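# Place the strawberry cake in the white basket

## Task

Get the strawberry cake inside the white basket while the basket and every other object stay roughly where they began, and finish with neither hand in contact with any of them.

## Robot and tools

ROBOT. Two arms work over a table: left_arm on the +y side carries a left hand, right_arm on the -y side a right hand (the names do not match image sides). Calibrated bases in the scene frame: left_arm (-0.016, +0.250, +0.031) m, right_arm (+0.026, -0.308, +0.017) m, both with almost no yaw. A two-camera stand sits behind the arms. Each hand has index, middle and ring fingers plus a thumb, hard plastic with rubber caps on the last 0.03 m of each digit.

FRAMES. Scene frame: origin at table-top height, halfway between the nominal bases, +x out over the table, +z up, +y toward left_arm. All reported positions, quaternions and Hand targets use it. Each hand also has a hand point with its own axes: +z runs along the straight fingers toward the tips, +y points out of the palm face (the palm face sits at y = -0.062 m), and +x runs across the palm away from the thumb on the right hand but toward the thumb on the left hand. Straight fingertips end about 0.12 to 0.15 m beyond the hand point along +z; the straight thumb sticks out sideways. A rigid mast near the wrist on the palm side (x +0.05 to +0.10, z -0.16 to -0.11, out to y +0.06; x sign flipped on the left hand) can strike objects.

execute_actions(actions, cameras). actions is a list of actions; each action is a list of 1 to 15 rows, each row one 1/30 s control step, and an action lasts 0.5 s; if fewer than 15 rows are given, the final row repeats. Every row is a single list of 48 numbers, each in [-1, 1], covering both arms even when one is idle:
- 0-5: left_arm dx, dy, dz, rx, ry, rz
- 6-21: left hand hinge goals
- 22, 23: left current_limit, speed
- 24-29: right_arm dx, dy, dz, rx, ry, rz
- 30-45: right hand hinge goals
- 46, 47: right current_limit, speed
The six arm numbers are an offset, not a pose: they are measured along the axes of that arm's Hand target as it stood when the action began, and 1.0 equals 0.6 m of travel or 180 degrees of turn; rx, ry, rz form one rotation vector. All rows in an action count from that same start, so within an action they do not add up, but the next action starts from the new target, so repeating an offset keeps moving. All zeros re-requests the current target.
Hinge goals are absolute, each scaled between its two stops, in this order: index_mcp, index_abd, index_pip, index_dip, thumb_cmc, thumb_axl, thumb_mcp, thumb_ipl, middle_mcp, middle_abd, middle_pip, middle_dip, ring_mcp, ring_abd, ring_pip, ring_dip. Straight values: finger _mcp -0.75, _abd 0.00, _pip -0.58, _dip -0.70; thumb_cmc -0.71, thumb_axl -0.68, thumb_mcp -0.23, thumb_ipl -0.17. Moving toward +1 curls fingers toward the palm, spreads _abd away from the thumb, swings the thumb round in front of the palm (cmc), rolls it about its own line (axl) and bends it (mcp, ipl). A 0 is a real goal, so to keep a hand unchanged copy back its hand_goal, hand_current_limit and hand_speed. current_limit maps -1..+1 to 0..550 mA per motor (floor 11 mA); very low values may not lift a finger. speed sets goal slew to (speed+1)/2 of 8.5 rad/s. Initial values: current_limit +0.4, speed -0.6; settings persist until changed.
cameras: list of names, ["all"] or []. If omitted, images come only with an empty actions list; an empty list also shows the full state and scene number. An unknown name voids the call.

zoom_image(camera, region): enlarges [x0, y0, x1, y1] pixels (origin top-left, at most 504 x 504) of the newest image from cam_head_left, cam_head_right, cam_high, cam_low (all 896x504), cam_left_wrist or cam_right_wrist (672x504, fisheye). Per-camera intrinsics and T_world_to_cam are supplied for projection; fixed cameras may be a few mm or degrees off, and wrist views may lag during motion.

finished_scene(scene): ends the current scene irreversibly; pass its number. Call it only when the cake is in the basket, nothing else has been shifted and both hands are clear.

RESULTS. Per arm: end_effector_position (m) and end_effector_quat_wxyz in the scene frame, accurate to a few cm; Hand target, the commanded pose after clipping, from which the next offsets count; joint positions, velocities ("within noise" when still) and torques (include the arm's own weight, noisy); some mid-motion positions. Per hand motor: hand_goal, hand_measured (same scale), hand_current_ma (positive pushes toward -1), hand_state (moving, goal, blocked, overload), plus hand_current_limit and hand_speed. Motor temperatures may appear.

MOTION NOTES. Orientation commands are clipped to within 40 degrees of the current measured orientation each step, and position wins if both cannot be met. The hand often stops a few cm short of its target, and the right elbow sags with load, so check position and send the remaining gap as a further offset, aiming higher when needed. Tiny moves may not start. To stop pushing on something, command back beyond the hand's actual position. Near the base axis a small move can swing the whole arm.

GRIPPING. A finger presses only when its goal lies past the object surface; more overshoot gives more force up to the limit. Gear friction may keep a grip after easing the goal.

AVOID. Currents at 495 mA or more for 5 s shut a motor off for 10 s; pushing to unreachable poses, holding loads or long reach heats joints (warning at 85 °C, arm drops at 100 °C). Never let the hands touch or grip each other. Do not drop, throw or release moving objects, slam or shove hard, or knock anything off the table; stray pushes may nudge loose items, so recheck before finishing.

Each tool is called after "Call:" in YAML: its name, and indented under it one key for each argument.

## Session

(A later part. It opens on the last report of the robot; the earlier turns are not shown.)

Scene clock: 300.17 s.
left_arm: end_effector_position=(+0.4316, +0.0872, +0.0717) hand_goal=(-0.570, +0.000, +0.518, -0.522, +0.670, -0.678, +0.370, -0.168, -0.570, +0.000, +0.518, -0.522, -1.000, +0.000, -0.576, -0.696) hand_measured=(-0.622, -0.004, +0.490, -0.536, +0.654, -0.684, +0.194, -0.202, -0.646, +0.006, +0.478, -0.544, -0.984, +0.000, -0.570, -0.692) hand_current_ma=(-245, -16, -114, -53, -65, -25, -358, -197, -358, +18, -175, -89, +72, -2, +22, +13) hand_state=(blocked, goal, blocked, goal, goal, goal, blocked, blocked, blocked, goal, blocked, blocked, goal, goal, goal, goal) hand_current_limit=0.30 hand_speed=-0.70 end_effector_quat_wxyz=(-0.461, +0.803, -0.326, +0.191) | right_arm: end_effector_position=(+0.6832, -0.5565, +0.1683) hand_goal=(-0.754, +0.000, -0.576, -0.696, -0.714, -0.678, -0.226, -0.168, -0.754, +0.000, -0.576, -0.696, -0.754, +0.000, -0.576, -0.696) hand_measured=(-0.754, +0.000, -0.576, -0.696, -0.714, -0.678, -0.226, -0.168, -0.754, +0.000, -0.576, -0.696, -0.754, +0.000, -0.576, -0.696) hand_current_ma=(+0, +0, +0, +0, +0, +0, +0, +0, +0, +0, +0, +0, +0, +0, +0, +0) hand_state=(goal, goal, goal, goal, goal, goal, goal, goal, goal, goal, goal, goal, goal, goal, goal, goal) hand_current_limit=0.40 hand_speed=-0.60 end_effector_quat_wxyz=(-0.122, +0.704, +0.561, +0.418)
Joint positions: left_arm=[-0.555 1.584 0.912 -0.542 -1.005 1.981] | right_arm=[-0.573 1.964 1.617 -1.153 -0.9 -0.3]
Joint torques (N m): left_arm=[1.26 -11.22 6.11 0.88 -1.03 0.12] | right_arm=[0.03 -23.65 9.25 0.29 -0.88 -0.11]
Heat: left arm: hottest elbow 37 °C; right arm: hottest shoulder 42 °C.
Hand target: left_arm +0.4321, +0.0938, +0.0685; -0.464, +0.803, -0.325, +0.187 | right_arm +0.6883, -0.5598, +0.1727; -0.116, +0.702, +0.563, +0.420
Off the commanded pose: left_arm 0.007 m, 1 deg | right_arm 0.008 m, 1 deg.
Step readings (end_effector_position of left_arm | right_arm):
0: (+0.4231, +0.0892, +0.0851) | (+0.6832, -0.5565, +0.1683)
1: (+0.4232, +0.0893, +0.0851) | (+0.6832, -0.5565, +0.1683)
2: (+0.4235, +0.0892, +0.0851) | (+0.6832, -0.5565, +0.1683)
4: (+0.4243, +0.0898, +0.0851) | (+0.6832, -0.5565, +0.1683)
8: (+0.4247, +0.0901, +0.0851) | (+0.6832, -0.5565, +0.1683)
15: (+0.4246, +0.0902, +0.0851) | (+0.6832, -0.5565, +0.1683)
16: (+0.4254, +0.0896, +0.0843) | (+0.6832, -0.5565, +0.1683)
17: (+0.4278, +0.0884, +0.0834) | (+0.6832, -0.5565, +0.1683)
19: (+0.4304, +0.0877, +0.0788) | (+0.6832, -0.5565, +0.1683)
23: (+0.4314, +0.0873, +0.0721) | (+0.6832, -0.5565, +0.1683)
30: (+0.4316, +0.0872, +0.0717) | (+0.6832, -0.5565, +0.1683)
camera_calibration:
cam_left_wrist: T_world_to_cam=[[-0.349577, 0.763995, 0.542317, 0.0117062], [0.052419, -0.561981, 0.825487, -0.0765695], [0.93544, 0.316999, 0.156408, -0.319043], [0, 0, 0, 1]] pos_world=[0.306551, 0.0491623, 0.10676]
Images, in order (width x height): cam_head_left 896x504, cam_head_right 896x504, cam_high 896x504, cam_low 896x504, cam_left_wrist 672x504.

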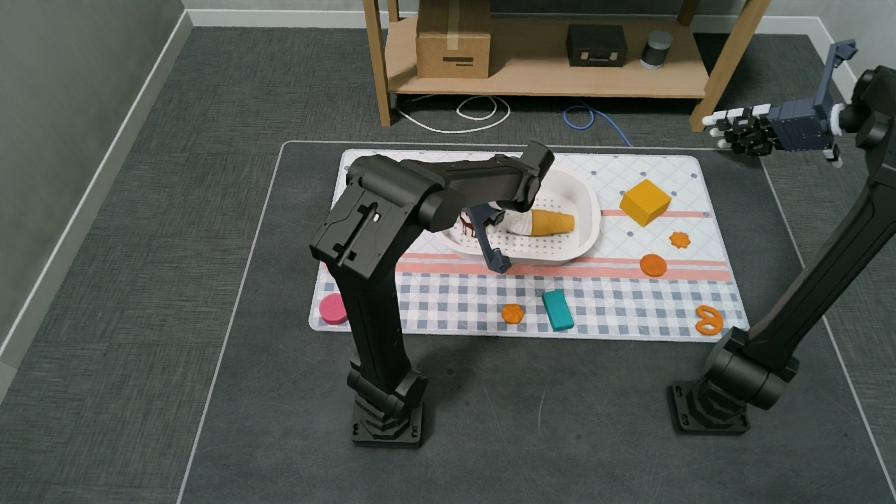

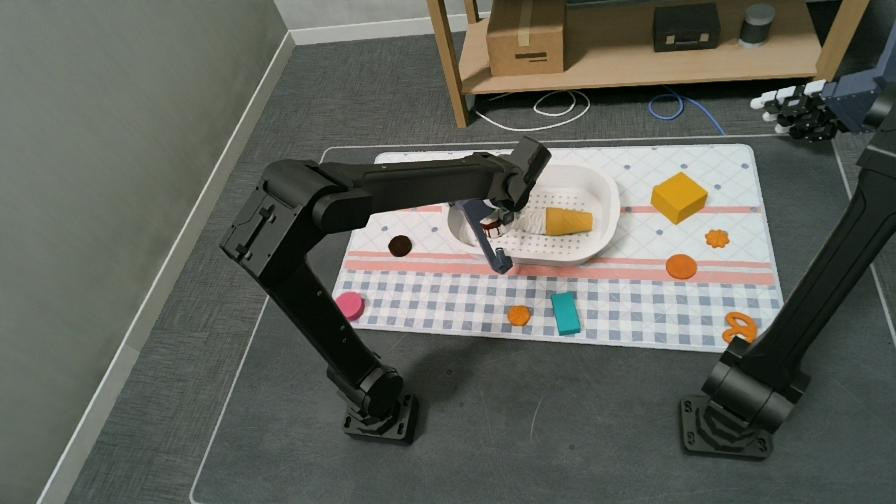

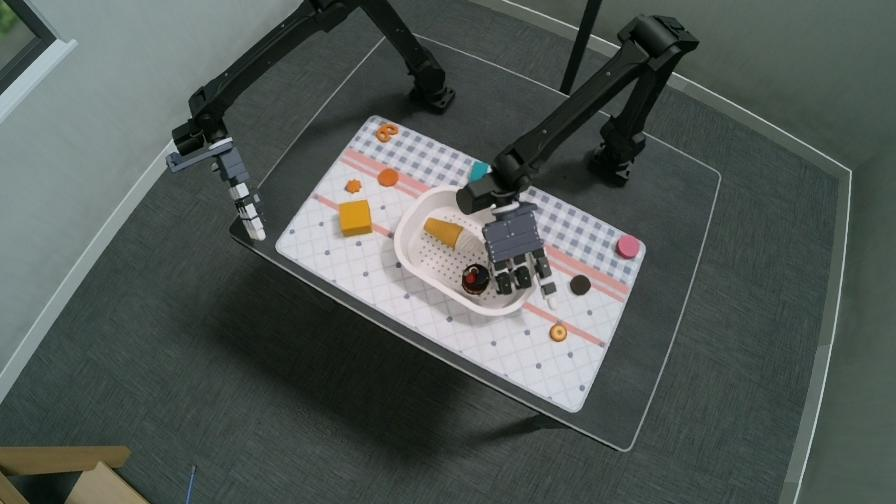

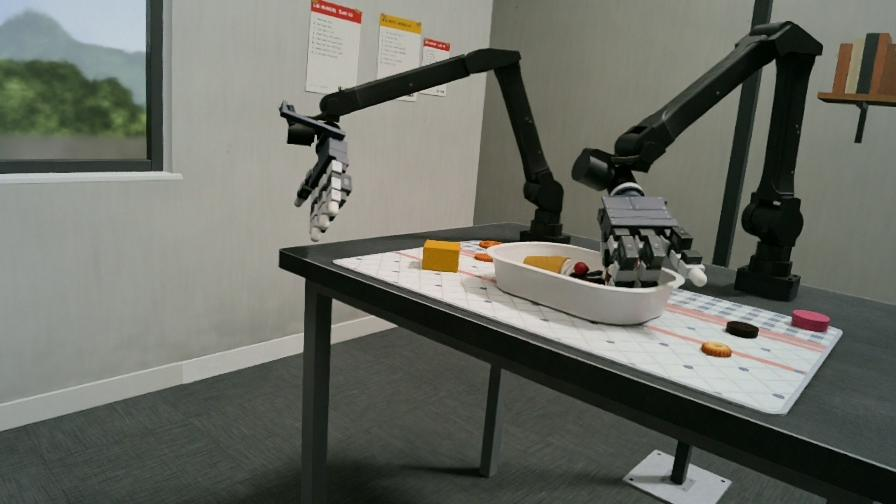

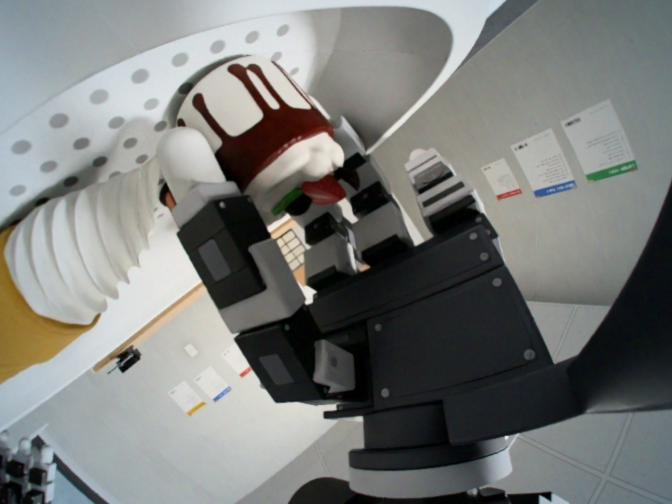

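Call:
execute_actions:
  actions:
    - [[0,0.0307,0.007,0,0,0,-0.57,0,0.518,-0.522,0.671,-0.678,0.37,-0.168,-0.57,0,0.518,-0.522,-1,0,-0.576,-0.696,0.3,-0.7,0,0,0,0,0,0,-0.754,0,-0.576,-0.696,-0.714,-0.678,-0.226,-0.168,-0.754,0,-0.576,-0.696,-0.754,0,-0.576,-0.696,0.4,-0.6]]
  cameras: ["cam_head_left","cam_head_right","cam_high","cam_low","cam_left_wrist"]

Call:
zoom_image:
  camera: "cam_head_right"
  region: [420, 130, 640, 280]

Call:
zoom_image:
  camera: "cam_left_wrist"
  region: [100, 0, 500, 255]

Scene clock: 304.13 s.
left_arm: end_effector_position=(+0.4334, +0.0865, +0.0652) hand_goal=(-0.570, +0.000, +0.518, -0.522, +0.670, -0.678, +0.370, -0.168, -0.570, +0.000, +0.518, -0.522, -1.000, +0.000, -0.576, -0.696) hand_measured=(-0.616, -0.004, +0.494, -0.534, +0.652, -0.684, +0.186, -0.202, -0.644, +0.006, +0.486, -0.538, -0.984, +0.000, -0.570, -0.692) hand_current_ma=(-216, -16, -104, -45, -76, -31, -358, -197, -358, +20, -139, -70, +72, -2, +22, +13) hand_state=(blocked, goal, blocked, goal, goal, goal, blocked, blocked, blocked, goal, blocked, goal, goal, goal, goal, goal) hand_current_limit=0.30 hand_speed=-0.70 end_effector_quat_wxyz=(-0.463, +0.802, -0.322, +0.196) | right_arm: end_effector_position=(+0.6832, -0.5565, +0.1683) hand_goal=(-0.754, +0.000, -0.576, -0.696, -0.714, -0.678, -0.226, -0.168, -0.754, +0.000, -0.576, -0.696, -0.754, +0.000, -0.576, -0.696) hand_measured=(-0.754, +0.000, -0.576, -0.696, -0.714, -0.678, -0.226, -0.168, -0.754, +0.000, -0.576, -0.696, -0.754, +0.000, -0.576, -0.696) hand_current_ma=(+0, +0, +0, +0, +0, +0, +0, +0, +0, +0, +0, +0, +0, +0, +0, +0) hand_state=(goal, goal, goal, goal, goal, goal, goal, goal, goal, goal, goal, goal, goal, goal, goal, goal) hand_current_limit=0.40 hand_speed=-0.60 end_effector_quat_wxyz=(-0.122, +0.704, +0.561, +0.418)
Joint positions: left_arm=[-0.557 1.598 0.903 -0.51 -1.013 1.976] | right_arm=[-0.573 1.964 1.617 -1.153 -0.9 -0.3]
Joint torques (N m): left_arm=[0.44 -9.76 5.33 0.85 -0.87 -0.08] | right_arm=[0.03 -23.94 9.1 0.44 -0.87 -0.09]
Heat: left arm: hottest elbow 37 °C; right arm: hottest shoulder 43 °C.
Hand target: left_arm +0.4282, +0.0899, +0.0504; -0.464, +0.803, -0.325, +0.187 | right_arm +0.6883, -0.5598, +0.1727; -0.116, +0.702, +0.563, +0.420
Off the commanded pose: left_arm 0.016 m, 1 deg | right_arm 0.008 m, 1 deg.
Step readings (end_effector_position of left_arm | right_arm):
0: (+0.4316, +0.0872, +0.0717) | (+0.6832, -0.5565, +0.1683)
1: (+0.4314, +0.0873, +0.0705) | (+0.6832, -0.5565, +0.1683)
2: (+0.4323, +0.0869, +0.0695) | (+0.6832, -0.5565, +0.1683)
4: (+0.4328, +0.0866, +0.0657) | (+0.6832, -0.5565, +0.1683)
8: (+0.4334, +0.0865, +0.0652) | (+0.6832, -0.5565, +0.1683)
15: (+0.4334, +0.0865, +0.0652) | (+0.6832, -0.5565, +0.1683)
camera_calibration:
cam_left_wrist: T_world_to_cam=[[-0.359698, 0.763436, 0.536454, 0.0211932], [0.0425073, -0.560931, 0.82677, -0.067643], [0.9321, 0.320191, 0.169314, -0.319154], [0, 0, 0, 1]] pos_world=[0.307982, 0.0480676, 0.0985934]
Images, in order (width x height): cam_head_left 896x504, cam_head_right 896x504, cam_high 896x504, cam_low 896x504, cam_left_wrist 672x504.

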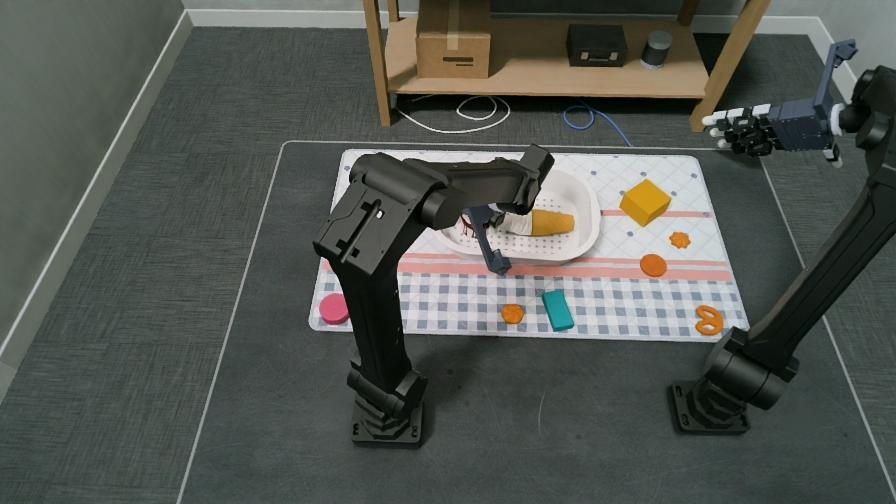

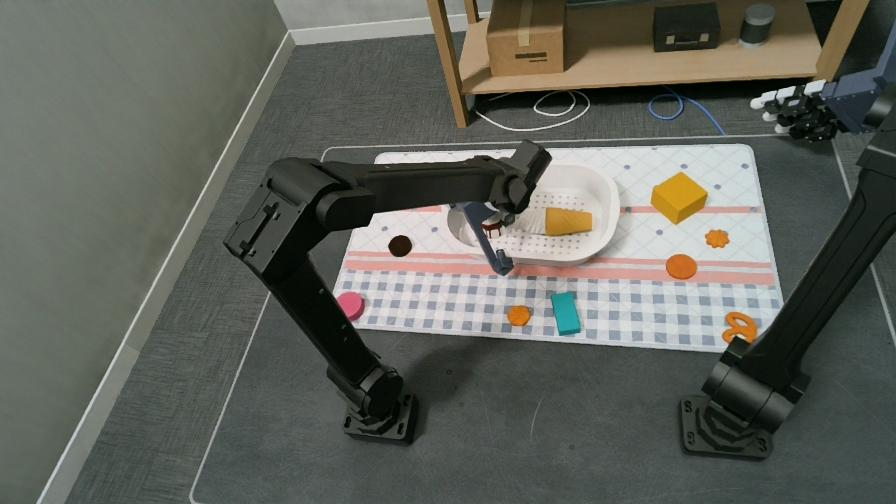

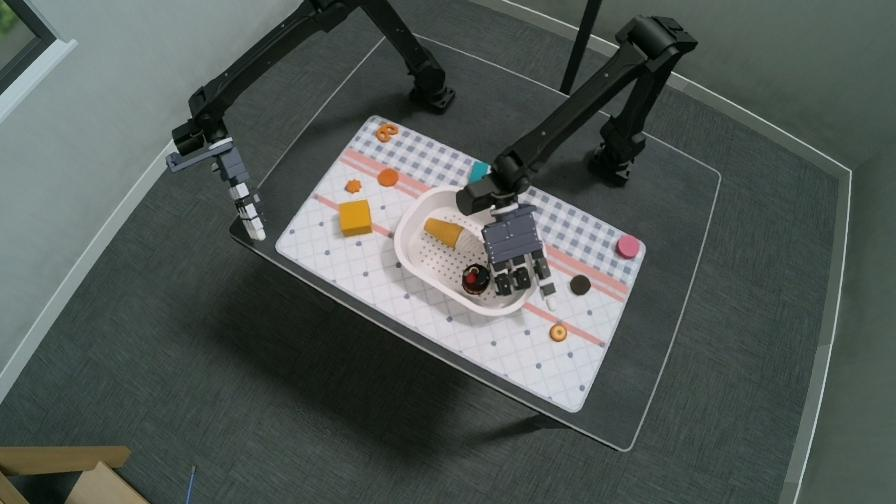

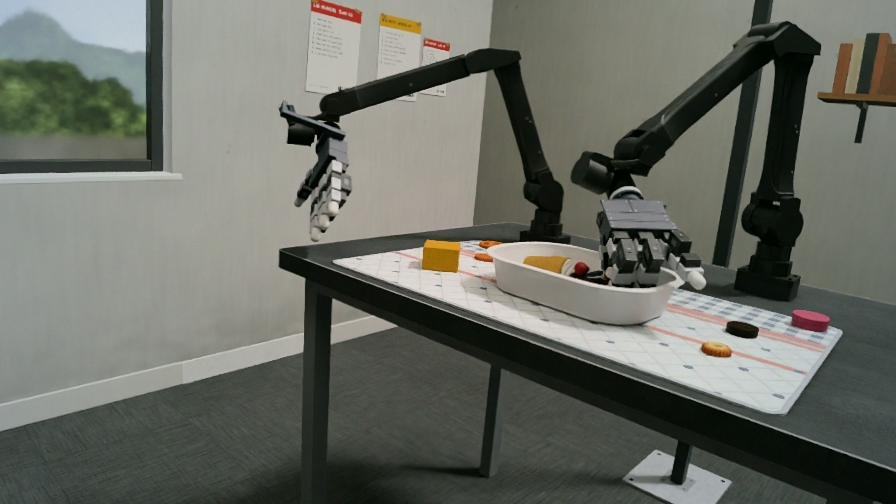

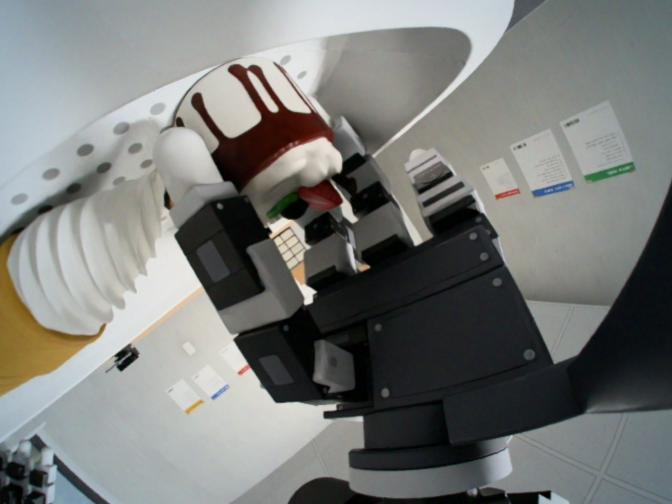

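Scaled by 2.291 from the camera's 896x504 image, which has a finer 1280x720 frame.

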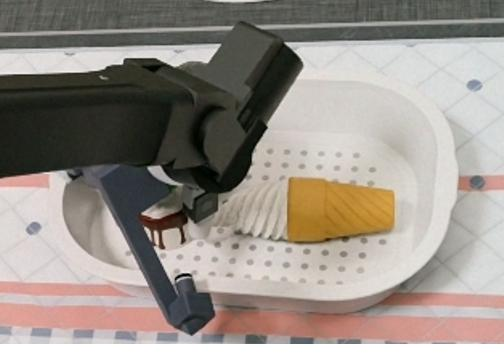

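Scaled by 1.260 from the camera's 672x504 image, which has a finer 960x720 frame.

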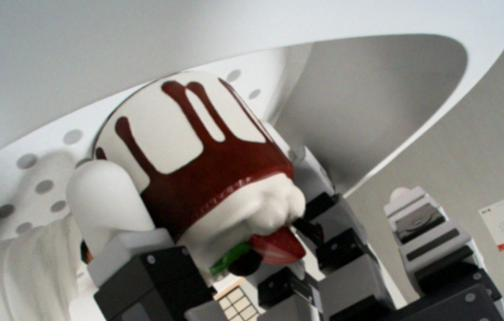

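Call:
execute_actions:
  actions:
    - [[0,-0.0144,-0.0083,0,0,0,-0.61,0,0.518,-0.522,0.671,-0.678,0.2,-0.168,-0.63,0,0.518,-0.522,-1,0,-0.576,-0.696,0.3,-0.8,0,0,0,0,0,0,-0.754,0,-0.576,-0.696,-0.714,-0.678,-0.226,-0.168,-0.754,0,-0.576,-0.696,-0.754,0,-0.576,-0.696,0.4,-0.6]]
    - [[0,0,0,0,0,0,-0.75,0,0.518,-0.522,0.671,-0.678,0.11,-0.168,-0.74,0,0.518,-0.522,-1,0,-0.576,-0.696,0.3,-0.85,0,0,0,0,0,0,-0.754,0,-0.576,-0.696,-0.714,-0.678,-0.226,-0.168,-0.754,0,-0.576,-0.696,-0.754,0,-0.576,-0.696,0.4,-0.6]]
  cameras: ["cam_head_left","cam_head_right","cam_high","cam_low","cam_left_wrist"]

Call:
zoom_image:
  camera: "cam_head_right"
  region: [420, 130, 640, 280]

Scene clock: 309.50 s.
left_arm: end_effector_position=(+0.4332, +0.0857, +0.0647) hand_goal=(-0.750, +0.000, +0.518, -0.522, +0.670, -0.678, +0.110, -0.168, -0.740, +0.000, +0.518, -0.522, -1.000, +0.000, -0.576, -0.696) hand_measured=(-0.734, -0.004, +0.514, -0.524, +0.664, -0.680, +0.112, -0.170, -0.698, +0.000, +0.524, -0.526, -0.984, +0.000, -0.570, -0.692) hand_current_ma=(+73, -12, -12, -10, -19, -11, +9, -10, +197, -3, +26, -13, +72, -2, +22, +13) hand_state=(goal, goal, goal, goal, goal, goal, goal, goal, blocked, goal, goal, goal, goal, goal, goal, goal) hand_current_limit=0.30 hand_speed=-0.85 end_effector_quat_wxyz=(-0.461, +0.803, -0.323, +0.196) | right_arm: end_effector_position=(+0.6832, -0.5565, +0.1683) hand_goal=(-0.754, +0.000, -0.576, -0.696, -0.714, -0.678, -0.226, -0.168, -0.754, +0.000, -0.576, -0.696, -0.754, +0.000, -0.576, -0.696) hand_measured=(-0.754, +0.000, -0.576, -0.696, -0.714, -0.678, -0.226, -0.168, -0.754, +0.000, -0.576, -0.696, -0.754, +0.000, -0.576, -0.696) hand_current_ma=(+0, +0, +0, +0, +0, +0, +0, +0, +0, +0, +0, +0, +0, +0, +0, +0) hand_state=(goal, goal, goal, goal, goal, goal, goal, goal, goal, goal, goal, goal, goal, goal, goal, goal) hand_current_limit=0.40 hand_speed=-0.60 end_effector_quat_wxyz=(-0.122, +0.704, +0.561, +0.418)
Joint positions: left_arm=[-0.557 1.598 0.903 -0.51 -1.008 1.976] | right_arm=[-0.573 1.964 1.617 -1.153 -0.9 -0.3]
Joint torques (N m): left_arm=[0.44 -11.22 6.15 -0.16 -1.08 -0.06] | right_arm=[0.09 -23.65 8.9 0.25 -0.9 -0.1]
Heat: left arm: hottest elbow 36 °C; right arm: hottest shoulder 43 °C.
Hand target: left_arm +0.4282, +0.0899, +0.0604; -0.464, +0.803, -0.325, +0.187 | right_arm +0.6883, -0.5598, +0.1727; -0.116, +0.702, +0.563, +0.420
Off the commanded pose: left_arm 0.008 m, 1 deg | right_arm 0.008 m, 1 deg.
Step readings (end_effector_position of left_arm | right_arm):
0: (+0.4334, +0.0865, +0.0652) | (+0.6832, -0.5565, +0.1683)
1: (+0.4334, +0.0865, +0.0652) | (+0.6832, -0.5565, +0.1683)
2: (+0.4334, +0.0865, +0.0652) | (+0.6832, -0.5565, +0.1683)
4: (+0.4334, +0.0865, +0.0652) | (+0.6832, -0.5565, +0.1683)
8: (+0.4334, +0.0865, +0.0652) | (+0.6832, -0.5565, +0.1683)
15: (+0.4334, +0.0865, +0.0652) | (+0.6832, -0.5565, +0.1683)
16: (+0.4334, +0.0865, +0.0652) | (+0.6832, -0.5565, +0.1683)
17: (+0.4334, +0.0865, +0.0652) | (+0.6832, -0.5565, +0.1683)
19: (+0.4333, +0.0862, +0.0650) | (+0.6832, -0.5565, +0.1683)
23: (+0.4332, +0.0857, +0.0647) | (+0.6832, -0.5565, +0.1683)
30: (+0.4332, +0.0857, +0.0647) | (+0.6832, -0.5565, +0.1683)
camera_calibration:
cam_left_wrist: T_world_to_cam=[[-0.357026, 0.766188, 0.534311, 0.0206589], [0.0434939, -0.557754, 0.828866, -0.0685191], [0.933081, 0.319166, 0.165808, -0.318644], [0, 0, 0, 1]] pos_world=[0.307677, 0.047655, 0.0985886]
Images, in order (width x height): cam_head_left 896x504, cam_head_right 896x504, cam_high 896x504, cam_low 896x504, cam_left_wrist 672x504.

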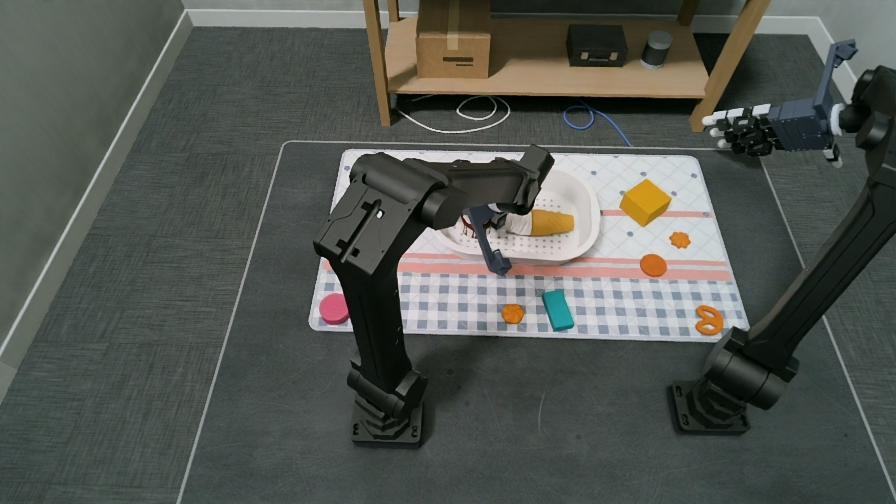

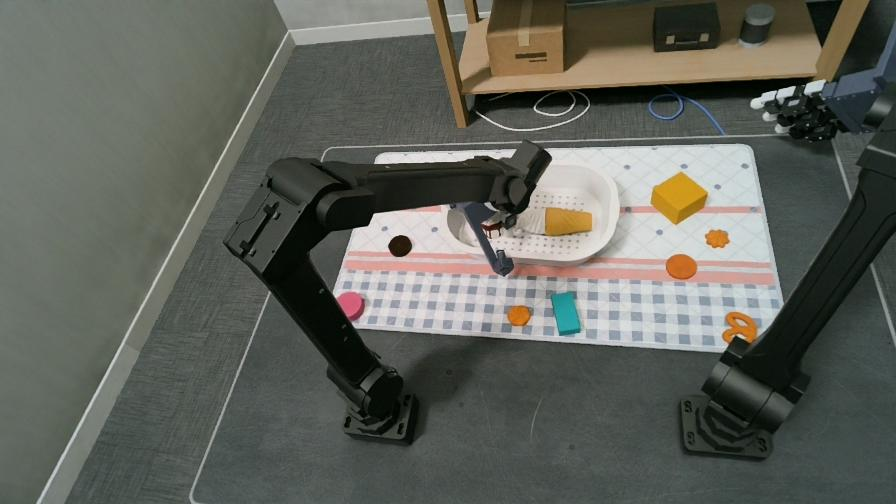

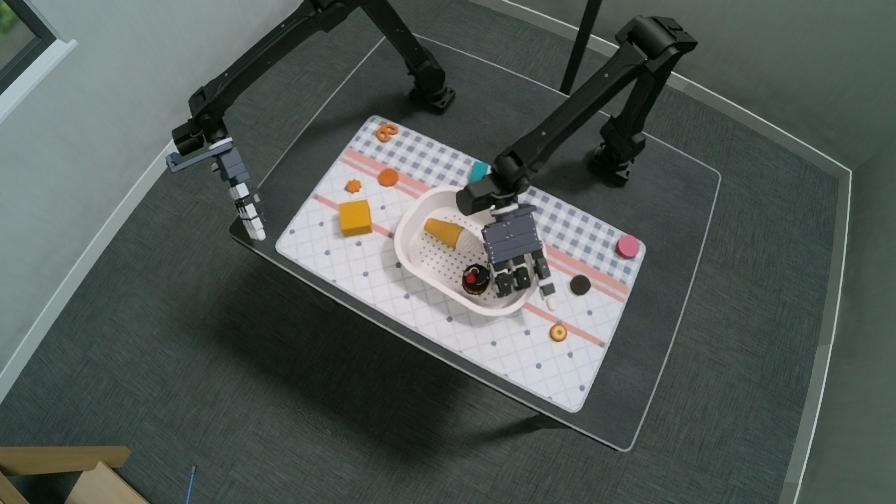

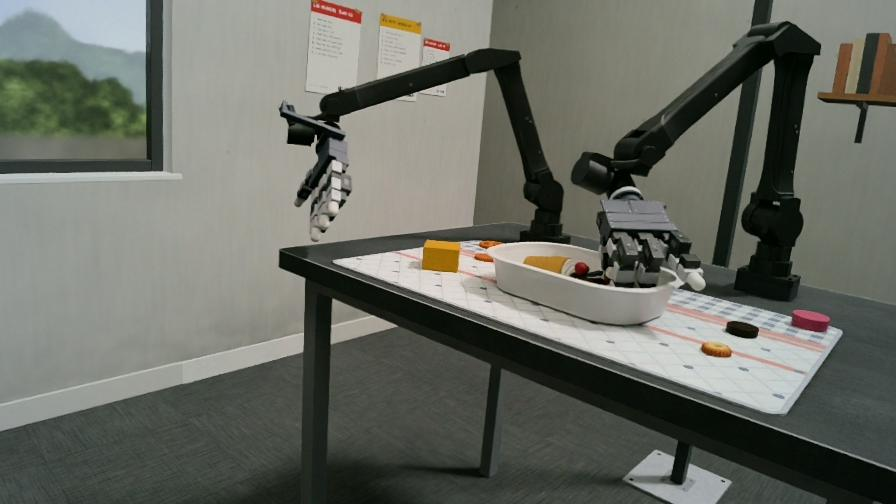

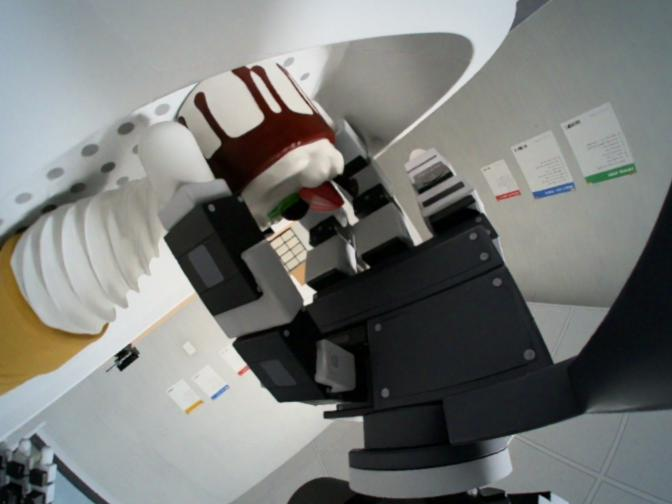

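Scaled by 2.291 from the camera's 896x504 image, which has a finer 1280x720 frame.

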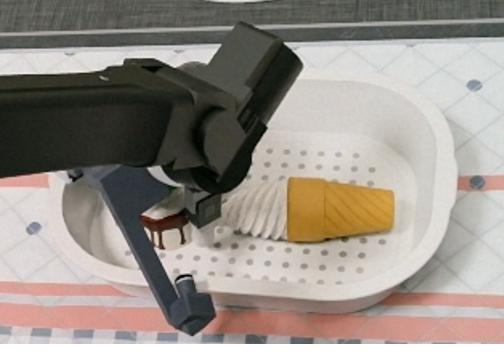

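Call:
execute_actions:
  actions:
    - [[0.0047,-0.055,-0.0375,0,0,0,-0.74,0,0.518,-0.522,0.671,-0.678,0.11,-0.168,-0.71,0,0.518,-0.522,-1,0,-0.576,-0.696,0.3,-0.85,0,0,0,0,0,0,-0.754,0,-0.576,-0.696,-0.714,-0.678,-0.226,-0.168,-0.754,0,-0.576,-0.696,-0.754,0,-0.576,-0.696,0.4,-0.6]]
    - [[0,-0.065,-0.0375,0,0,0,-0.74,0,0.518,-0.522,0.671,-0.678,0.11,-0.168,-0.71,0,0.518,-0.522,-1,0,-0.576,-0.696,0.3,-0.85,0,0,0,0,0,0,-0.754,0,-0.576,-0.696,-0.714,-0.678,-0.226,-0.168,-0.754,0,-0.576,-0.696,-0.754,0,-0.576,-0.696,0.4,-0.6]]
    - [[0,-0.065,-0.0375,0,0,0,-0.74,0,0.518,-0.522,0.671,-0.678,0.11,-0.168,-0.71,0,0.518,-0.522,-1,0,-0.576,-0.696,0.3,-0.85,0,0,0,0,0,0,-0.754,0,-0.576,-0.696,-0.714,-0.678,-0.226,-0.168,-0.754,0,-0.576,-0.696,-0.754,0,-0.576,-0.696,0.4,-0.6]]
  cameras: ["cam_head_left","cam_head_right","cam_high","cam_low","cam_left_wrist"]

Call:
zoom_image:
  camera: "cam_head_right"
  region: [420, 130, 640, 280]

Scene clock: 315.70 s.
left_arm: end_effector_position=(+0.4151, +0.0955, +0.1711) hand_goal=(-0.740, +0.000, +0.518, -0.522, +0.670, -0.678, +0.110, -0.168, -0.710, +0.000, +0.518, -0.522, -1.000, +0.000, -0.576, -0.696) hand_measured=(-0.734, -0.004, +0.514, -0.524, +0.666, -0.680, +0.112, -0.170, -0.698, -0.004, +0.520, -0.526, -0.984, +0.000, -0.570, -0.692) hand_current_ma=(+27, -10, -12, -10, -14, -9, +7, -9, +54, -12, +7, -12, +72, -2, +22, +13) hand_state=(goal, goal, goal, goal, goal, goal, goal, goal, goal, goal, goal, goal, goal, goal, goal, goal) hand_current_limit=0.30 hand_speed=-0.85 end_effector_quat_wxyz=(-0.466, +0.801, -0.336, +0.170) | right_arm: end_effector_position=(+0.6832, -0.5565, +0.1683) hand_goal=(-0.754, +0.000, -0.576, -0.696, -0.714, -0.678, -0.226, -0.168, -0.754, +0.000, -0.576, -0.696, -0.754, +0.000, -0.576, -0.696) hand_measured=(-0.754, +0.000, -0.576, -0.696, -0.714, -0.678, -0.226, -0.168, -0.754, +0.000, -0.576, -0.696, -0.754, +0.000, -0.576, -0.696) hand_current_ma=(+0, +0, +0, +0, +0, +0, +0, +0, +0, +0, +0, +0, +0, +0, +0, +0) hand_state=(goal, goal, goal, goal, goal, goal, goal, goal, goal, goal, goal, goal, goal, goal, goal, goal) hand_current_limit=0.40 hand_speed=-0.60 end_effector_quat_wxyz=(-0.122, +0.704, +0.561, +0.418)
Joint positions: left_arm=[-0.561 1.422 1.041 -0.894 -1.011 1.964] | right_arm=[-0.573 1.964 1.617 -1.153 -0.9 -0.3]
Joint torques (N m): left_arm=[0.15 -10.23 11.89 -0.18 -1.09 -0.08] | right_arm=[0.09 -23.53 9.03 0.28 -0.87 -0.09]
Heat: left arm: hottest elbow 36 °C; right arm: hottest shoulder 43 °C.
Hand target: left_arm +0.4283, +0.0857, +0.1903; -0.464, +0.803, -0.325, +0.187 | right_arm +0.6883, -0.5598, +0.1727; -0.116, +0.702, +0.563, +0.420
Off the commanded pose: left_arm 0.025 m, 2 deg | right_arm 0.008 m, 1 deg.
Step readings (end_effector_position of left_arm | right_arm):
0: (+0.4332, +0.0857, +0.0647) | (+0.6832, -0.5565, +0.1683)
1: (+0.4303, +0.0871, +0.0648) | (+0.6832, -0.5565, +0.1683)
2: (+0.4261, +0.0888, +0.0660) | (+0.6832, -0.5565, +0.1683)
4: (+0.4179, +0.0930, +0.0719) | (+0.6832, -0.5565, +0.1683)
8: (+0.4144, +0.0958, +0.0825) | (+0.6832, -0.5565, +0.1683)
15: (+0.4139, +0.0962, +0.0835) | (+0.6832, -0.5565, +0.1683)
16: (+0.4128, +0.0966, +0.0855) | (+0.6832, -0.5565, +0.1683)
17: (+0.4095, +0.0979, +0.0878) | (+0.6832, -0.5565, +0.1683)
19: (+0.4073, +0.0996, +0.1001) | (+0.6832, -0.5565, +0.1683)
23: (+0.4123, +0.0973, +0.1241) | (+0.6832, -0.5565, +0.1683)
30: (+0.4151, +0.0957, +0.1304) | (+0.6832, -0.5565, +0.1683)
31: (+0.4138, +0.0962, +0.1322) | (+0.6832, -0.5565, +0.1683)
32: (+0.4104, +0.0982, +0.1340) | (+0.6832, -0.5565, +0.1683)
34: (+0.4084, +0.0995, +0.1442) | (+0.6832, -0.5565, +0.1683)
38: (+0.4132, +0.0967, +0.1652) | (+0.6832, -0.5565, +0.1683)
45: (+0.4152, +0.0955, +0.1712) | (+0.6832, -0.5565, +0.1683)
camera_calibration:
cam_left_wrist: T_world_to_cam=[[-0.331406, 0.747178, 0.576104, -0.0661257], [0.0863738, -0.58402, 0.807131, -0.161988], [0.939526, 0.317249, 0.129011, -0.318768], [0, 0, 0, 1]] pos_world=[0.291568, 0.0559324, 0.209965]
Images, in order (width x height): cam_head_left 896x504, cam_head_right 896x504, cam_high 896x504, cam_low 896x504, cam_left_wrist 672x504.

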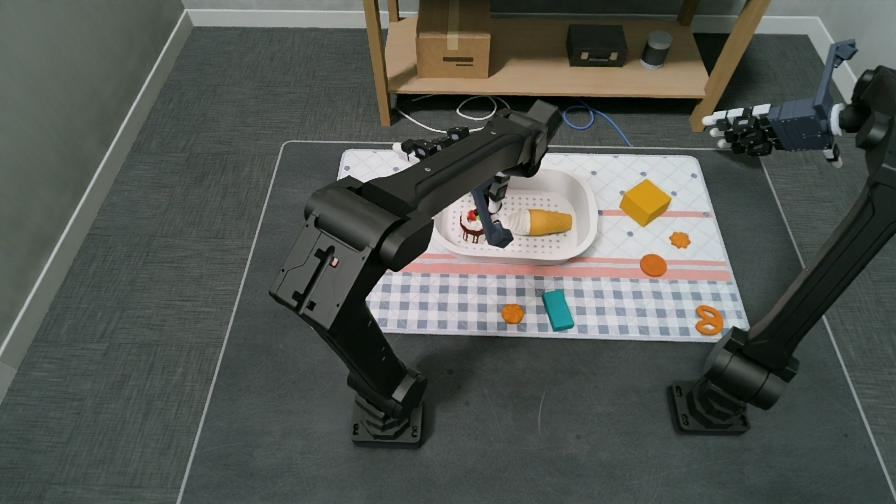

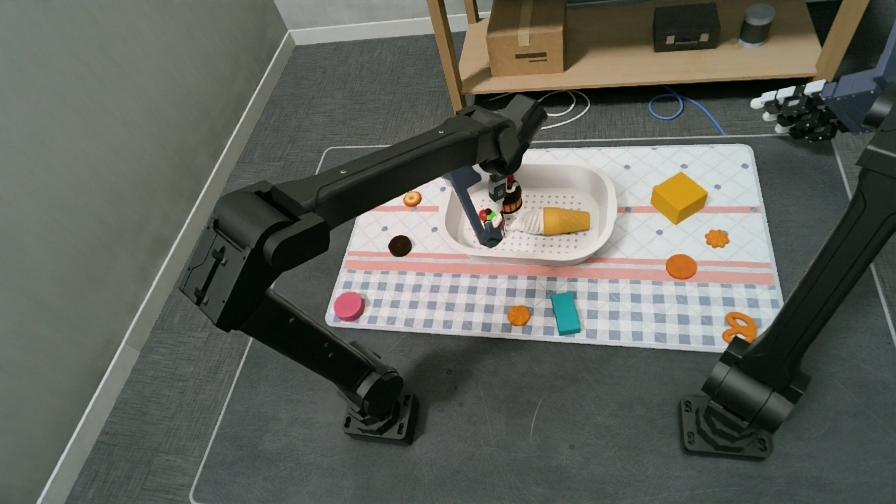

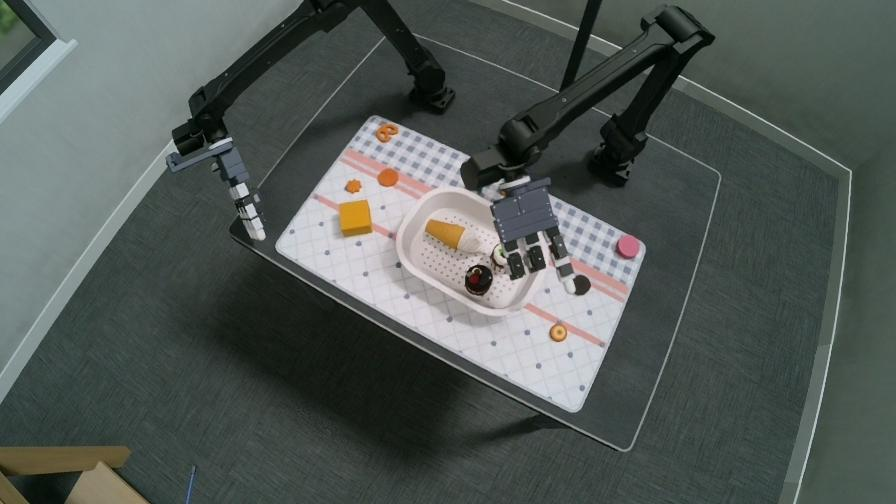

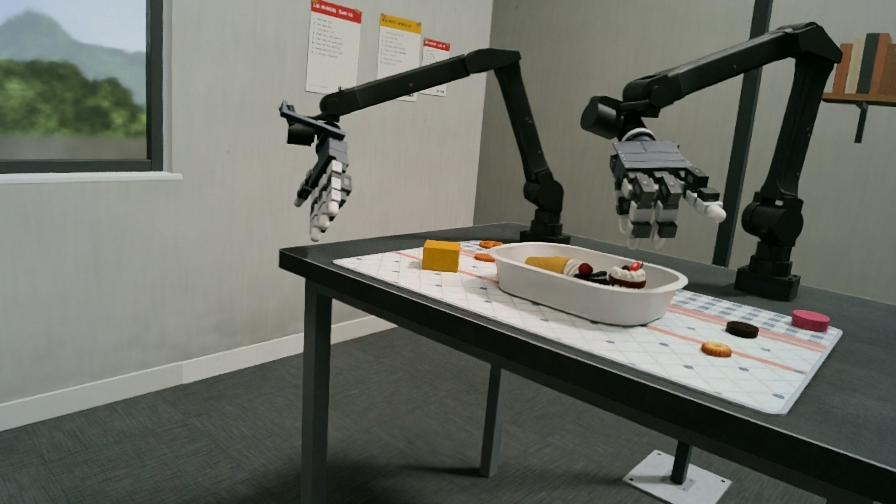

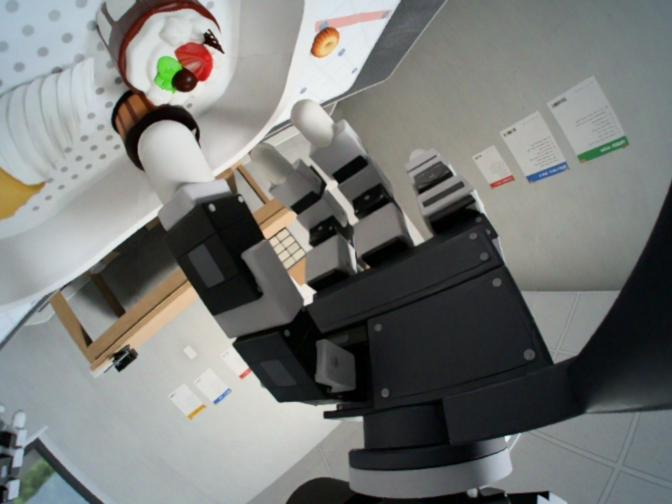

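Scaled by 2.291 from the camera's 896x504 image, which has a finer 1280x720 frame.

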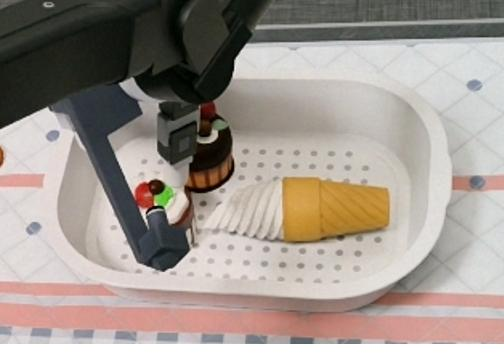

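Call:
finished_scene:
  scene: 1

The scene is finished: the task was done.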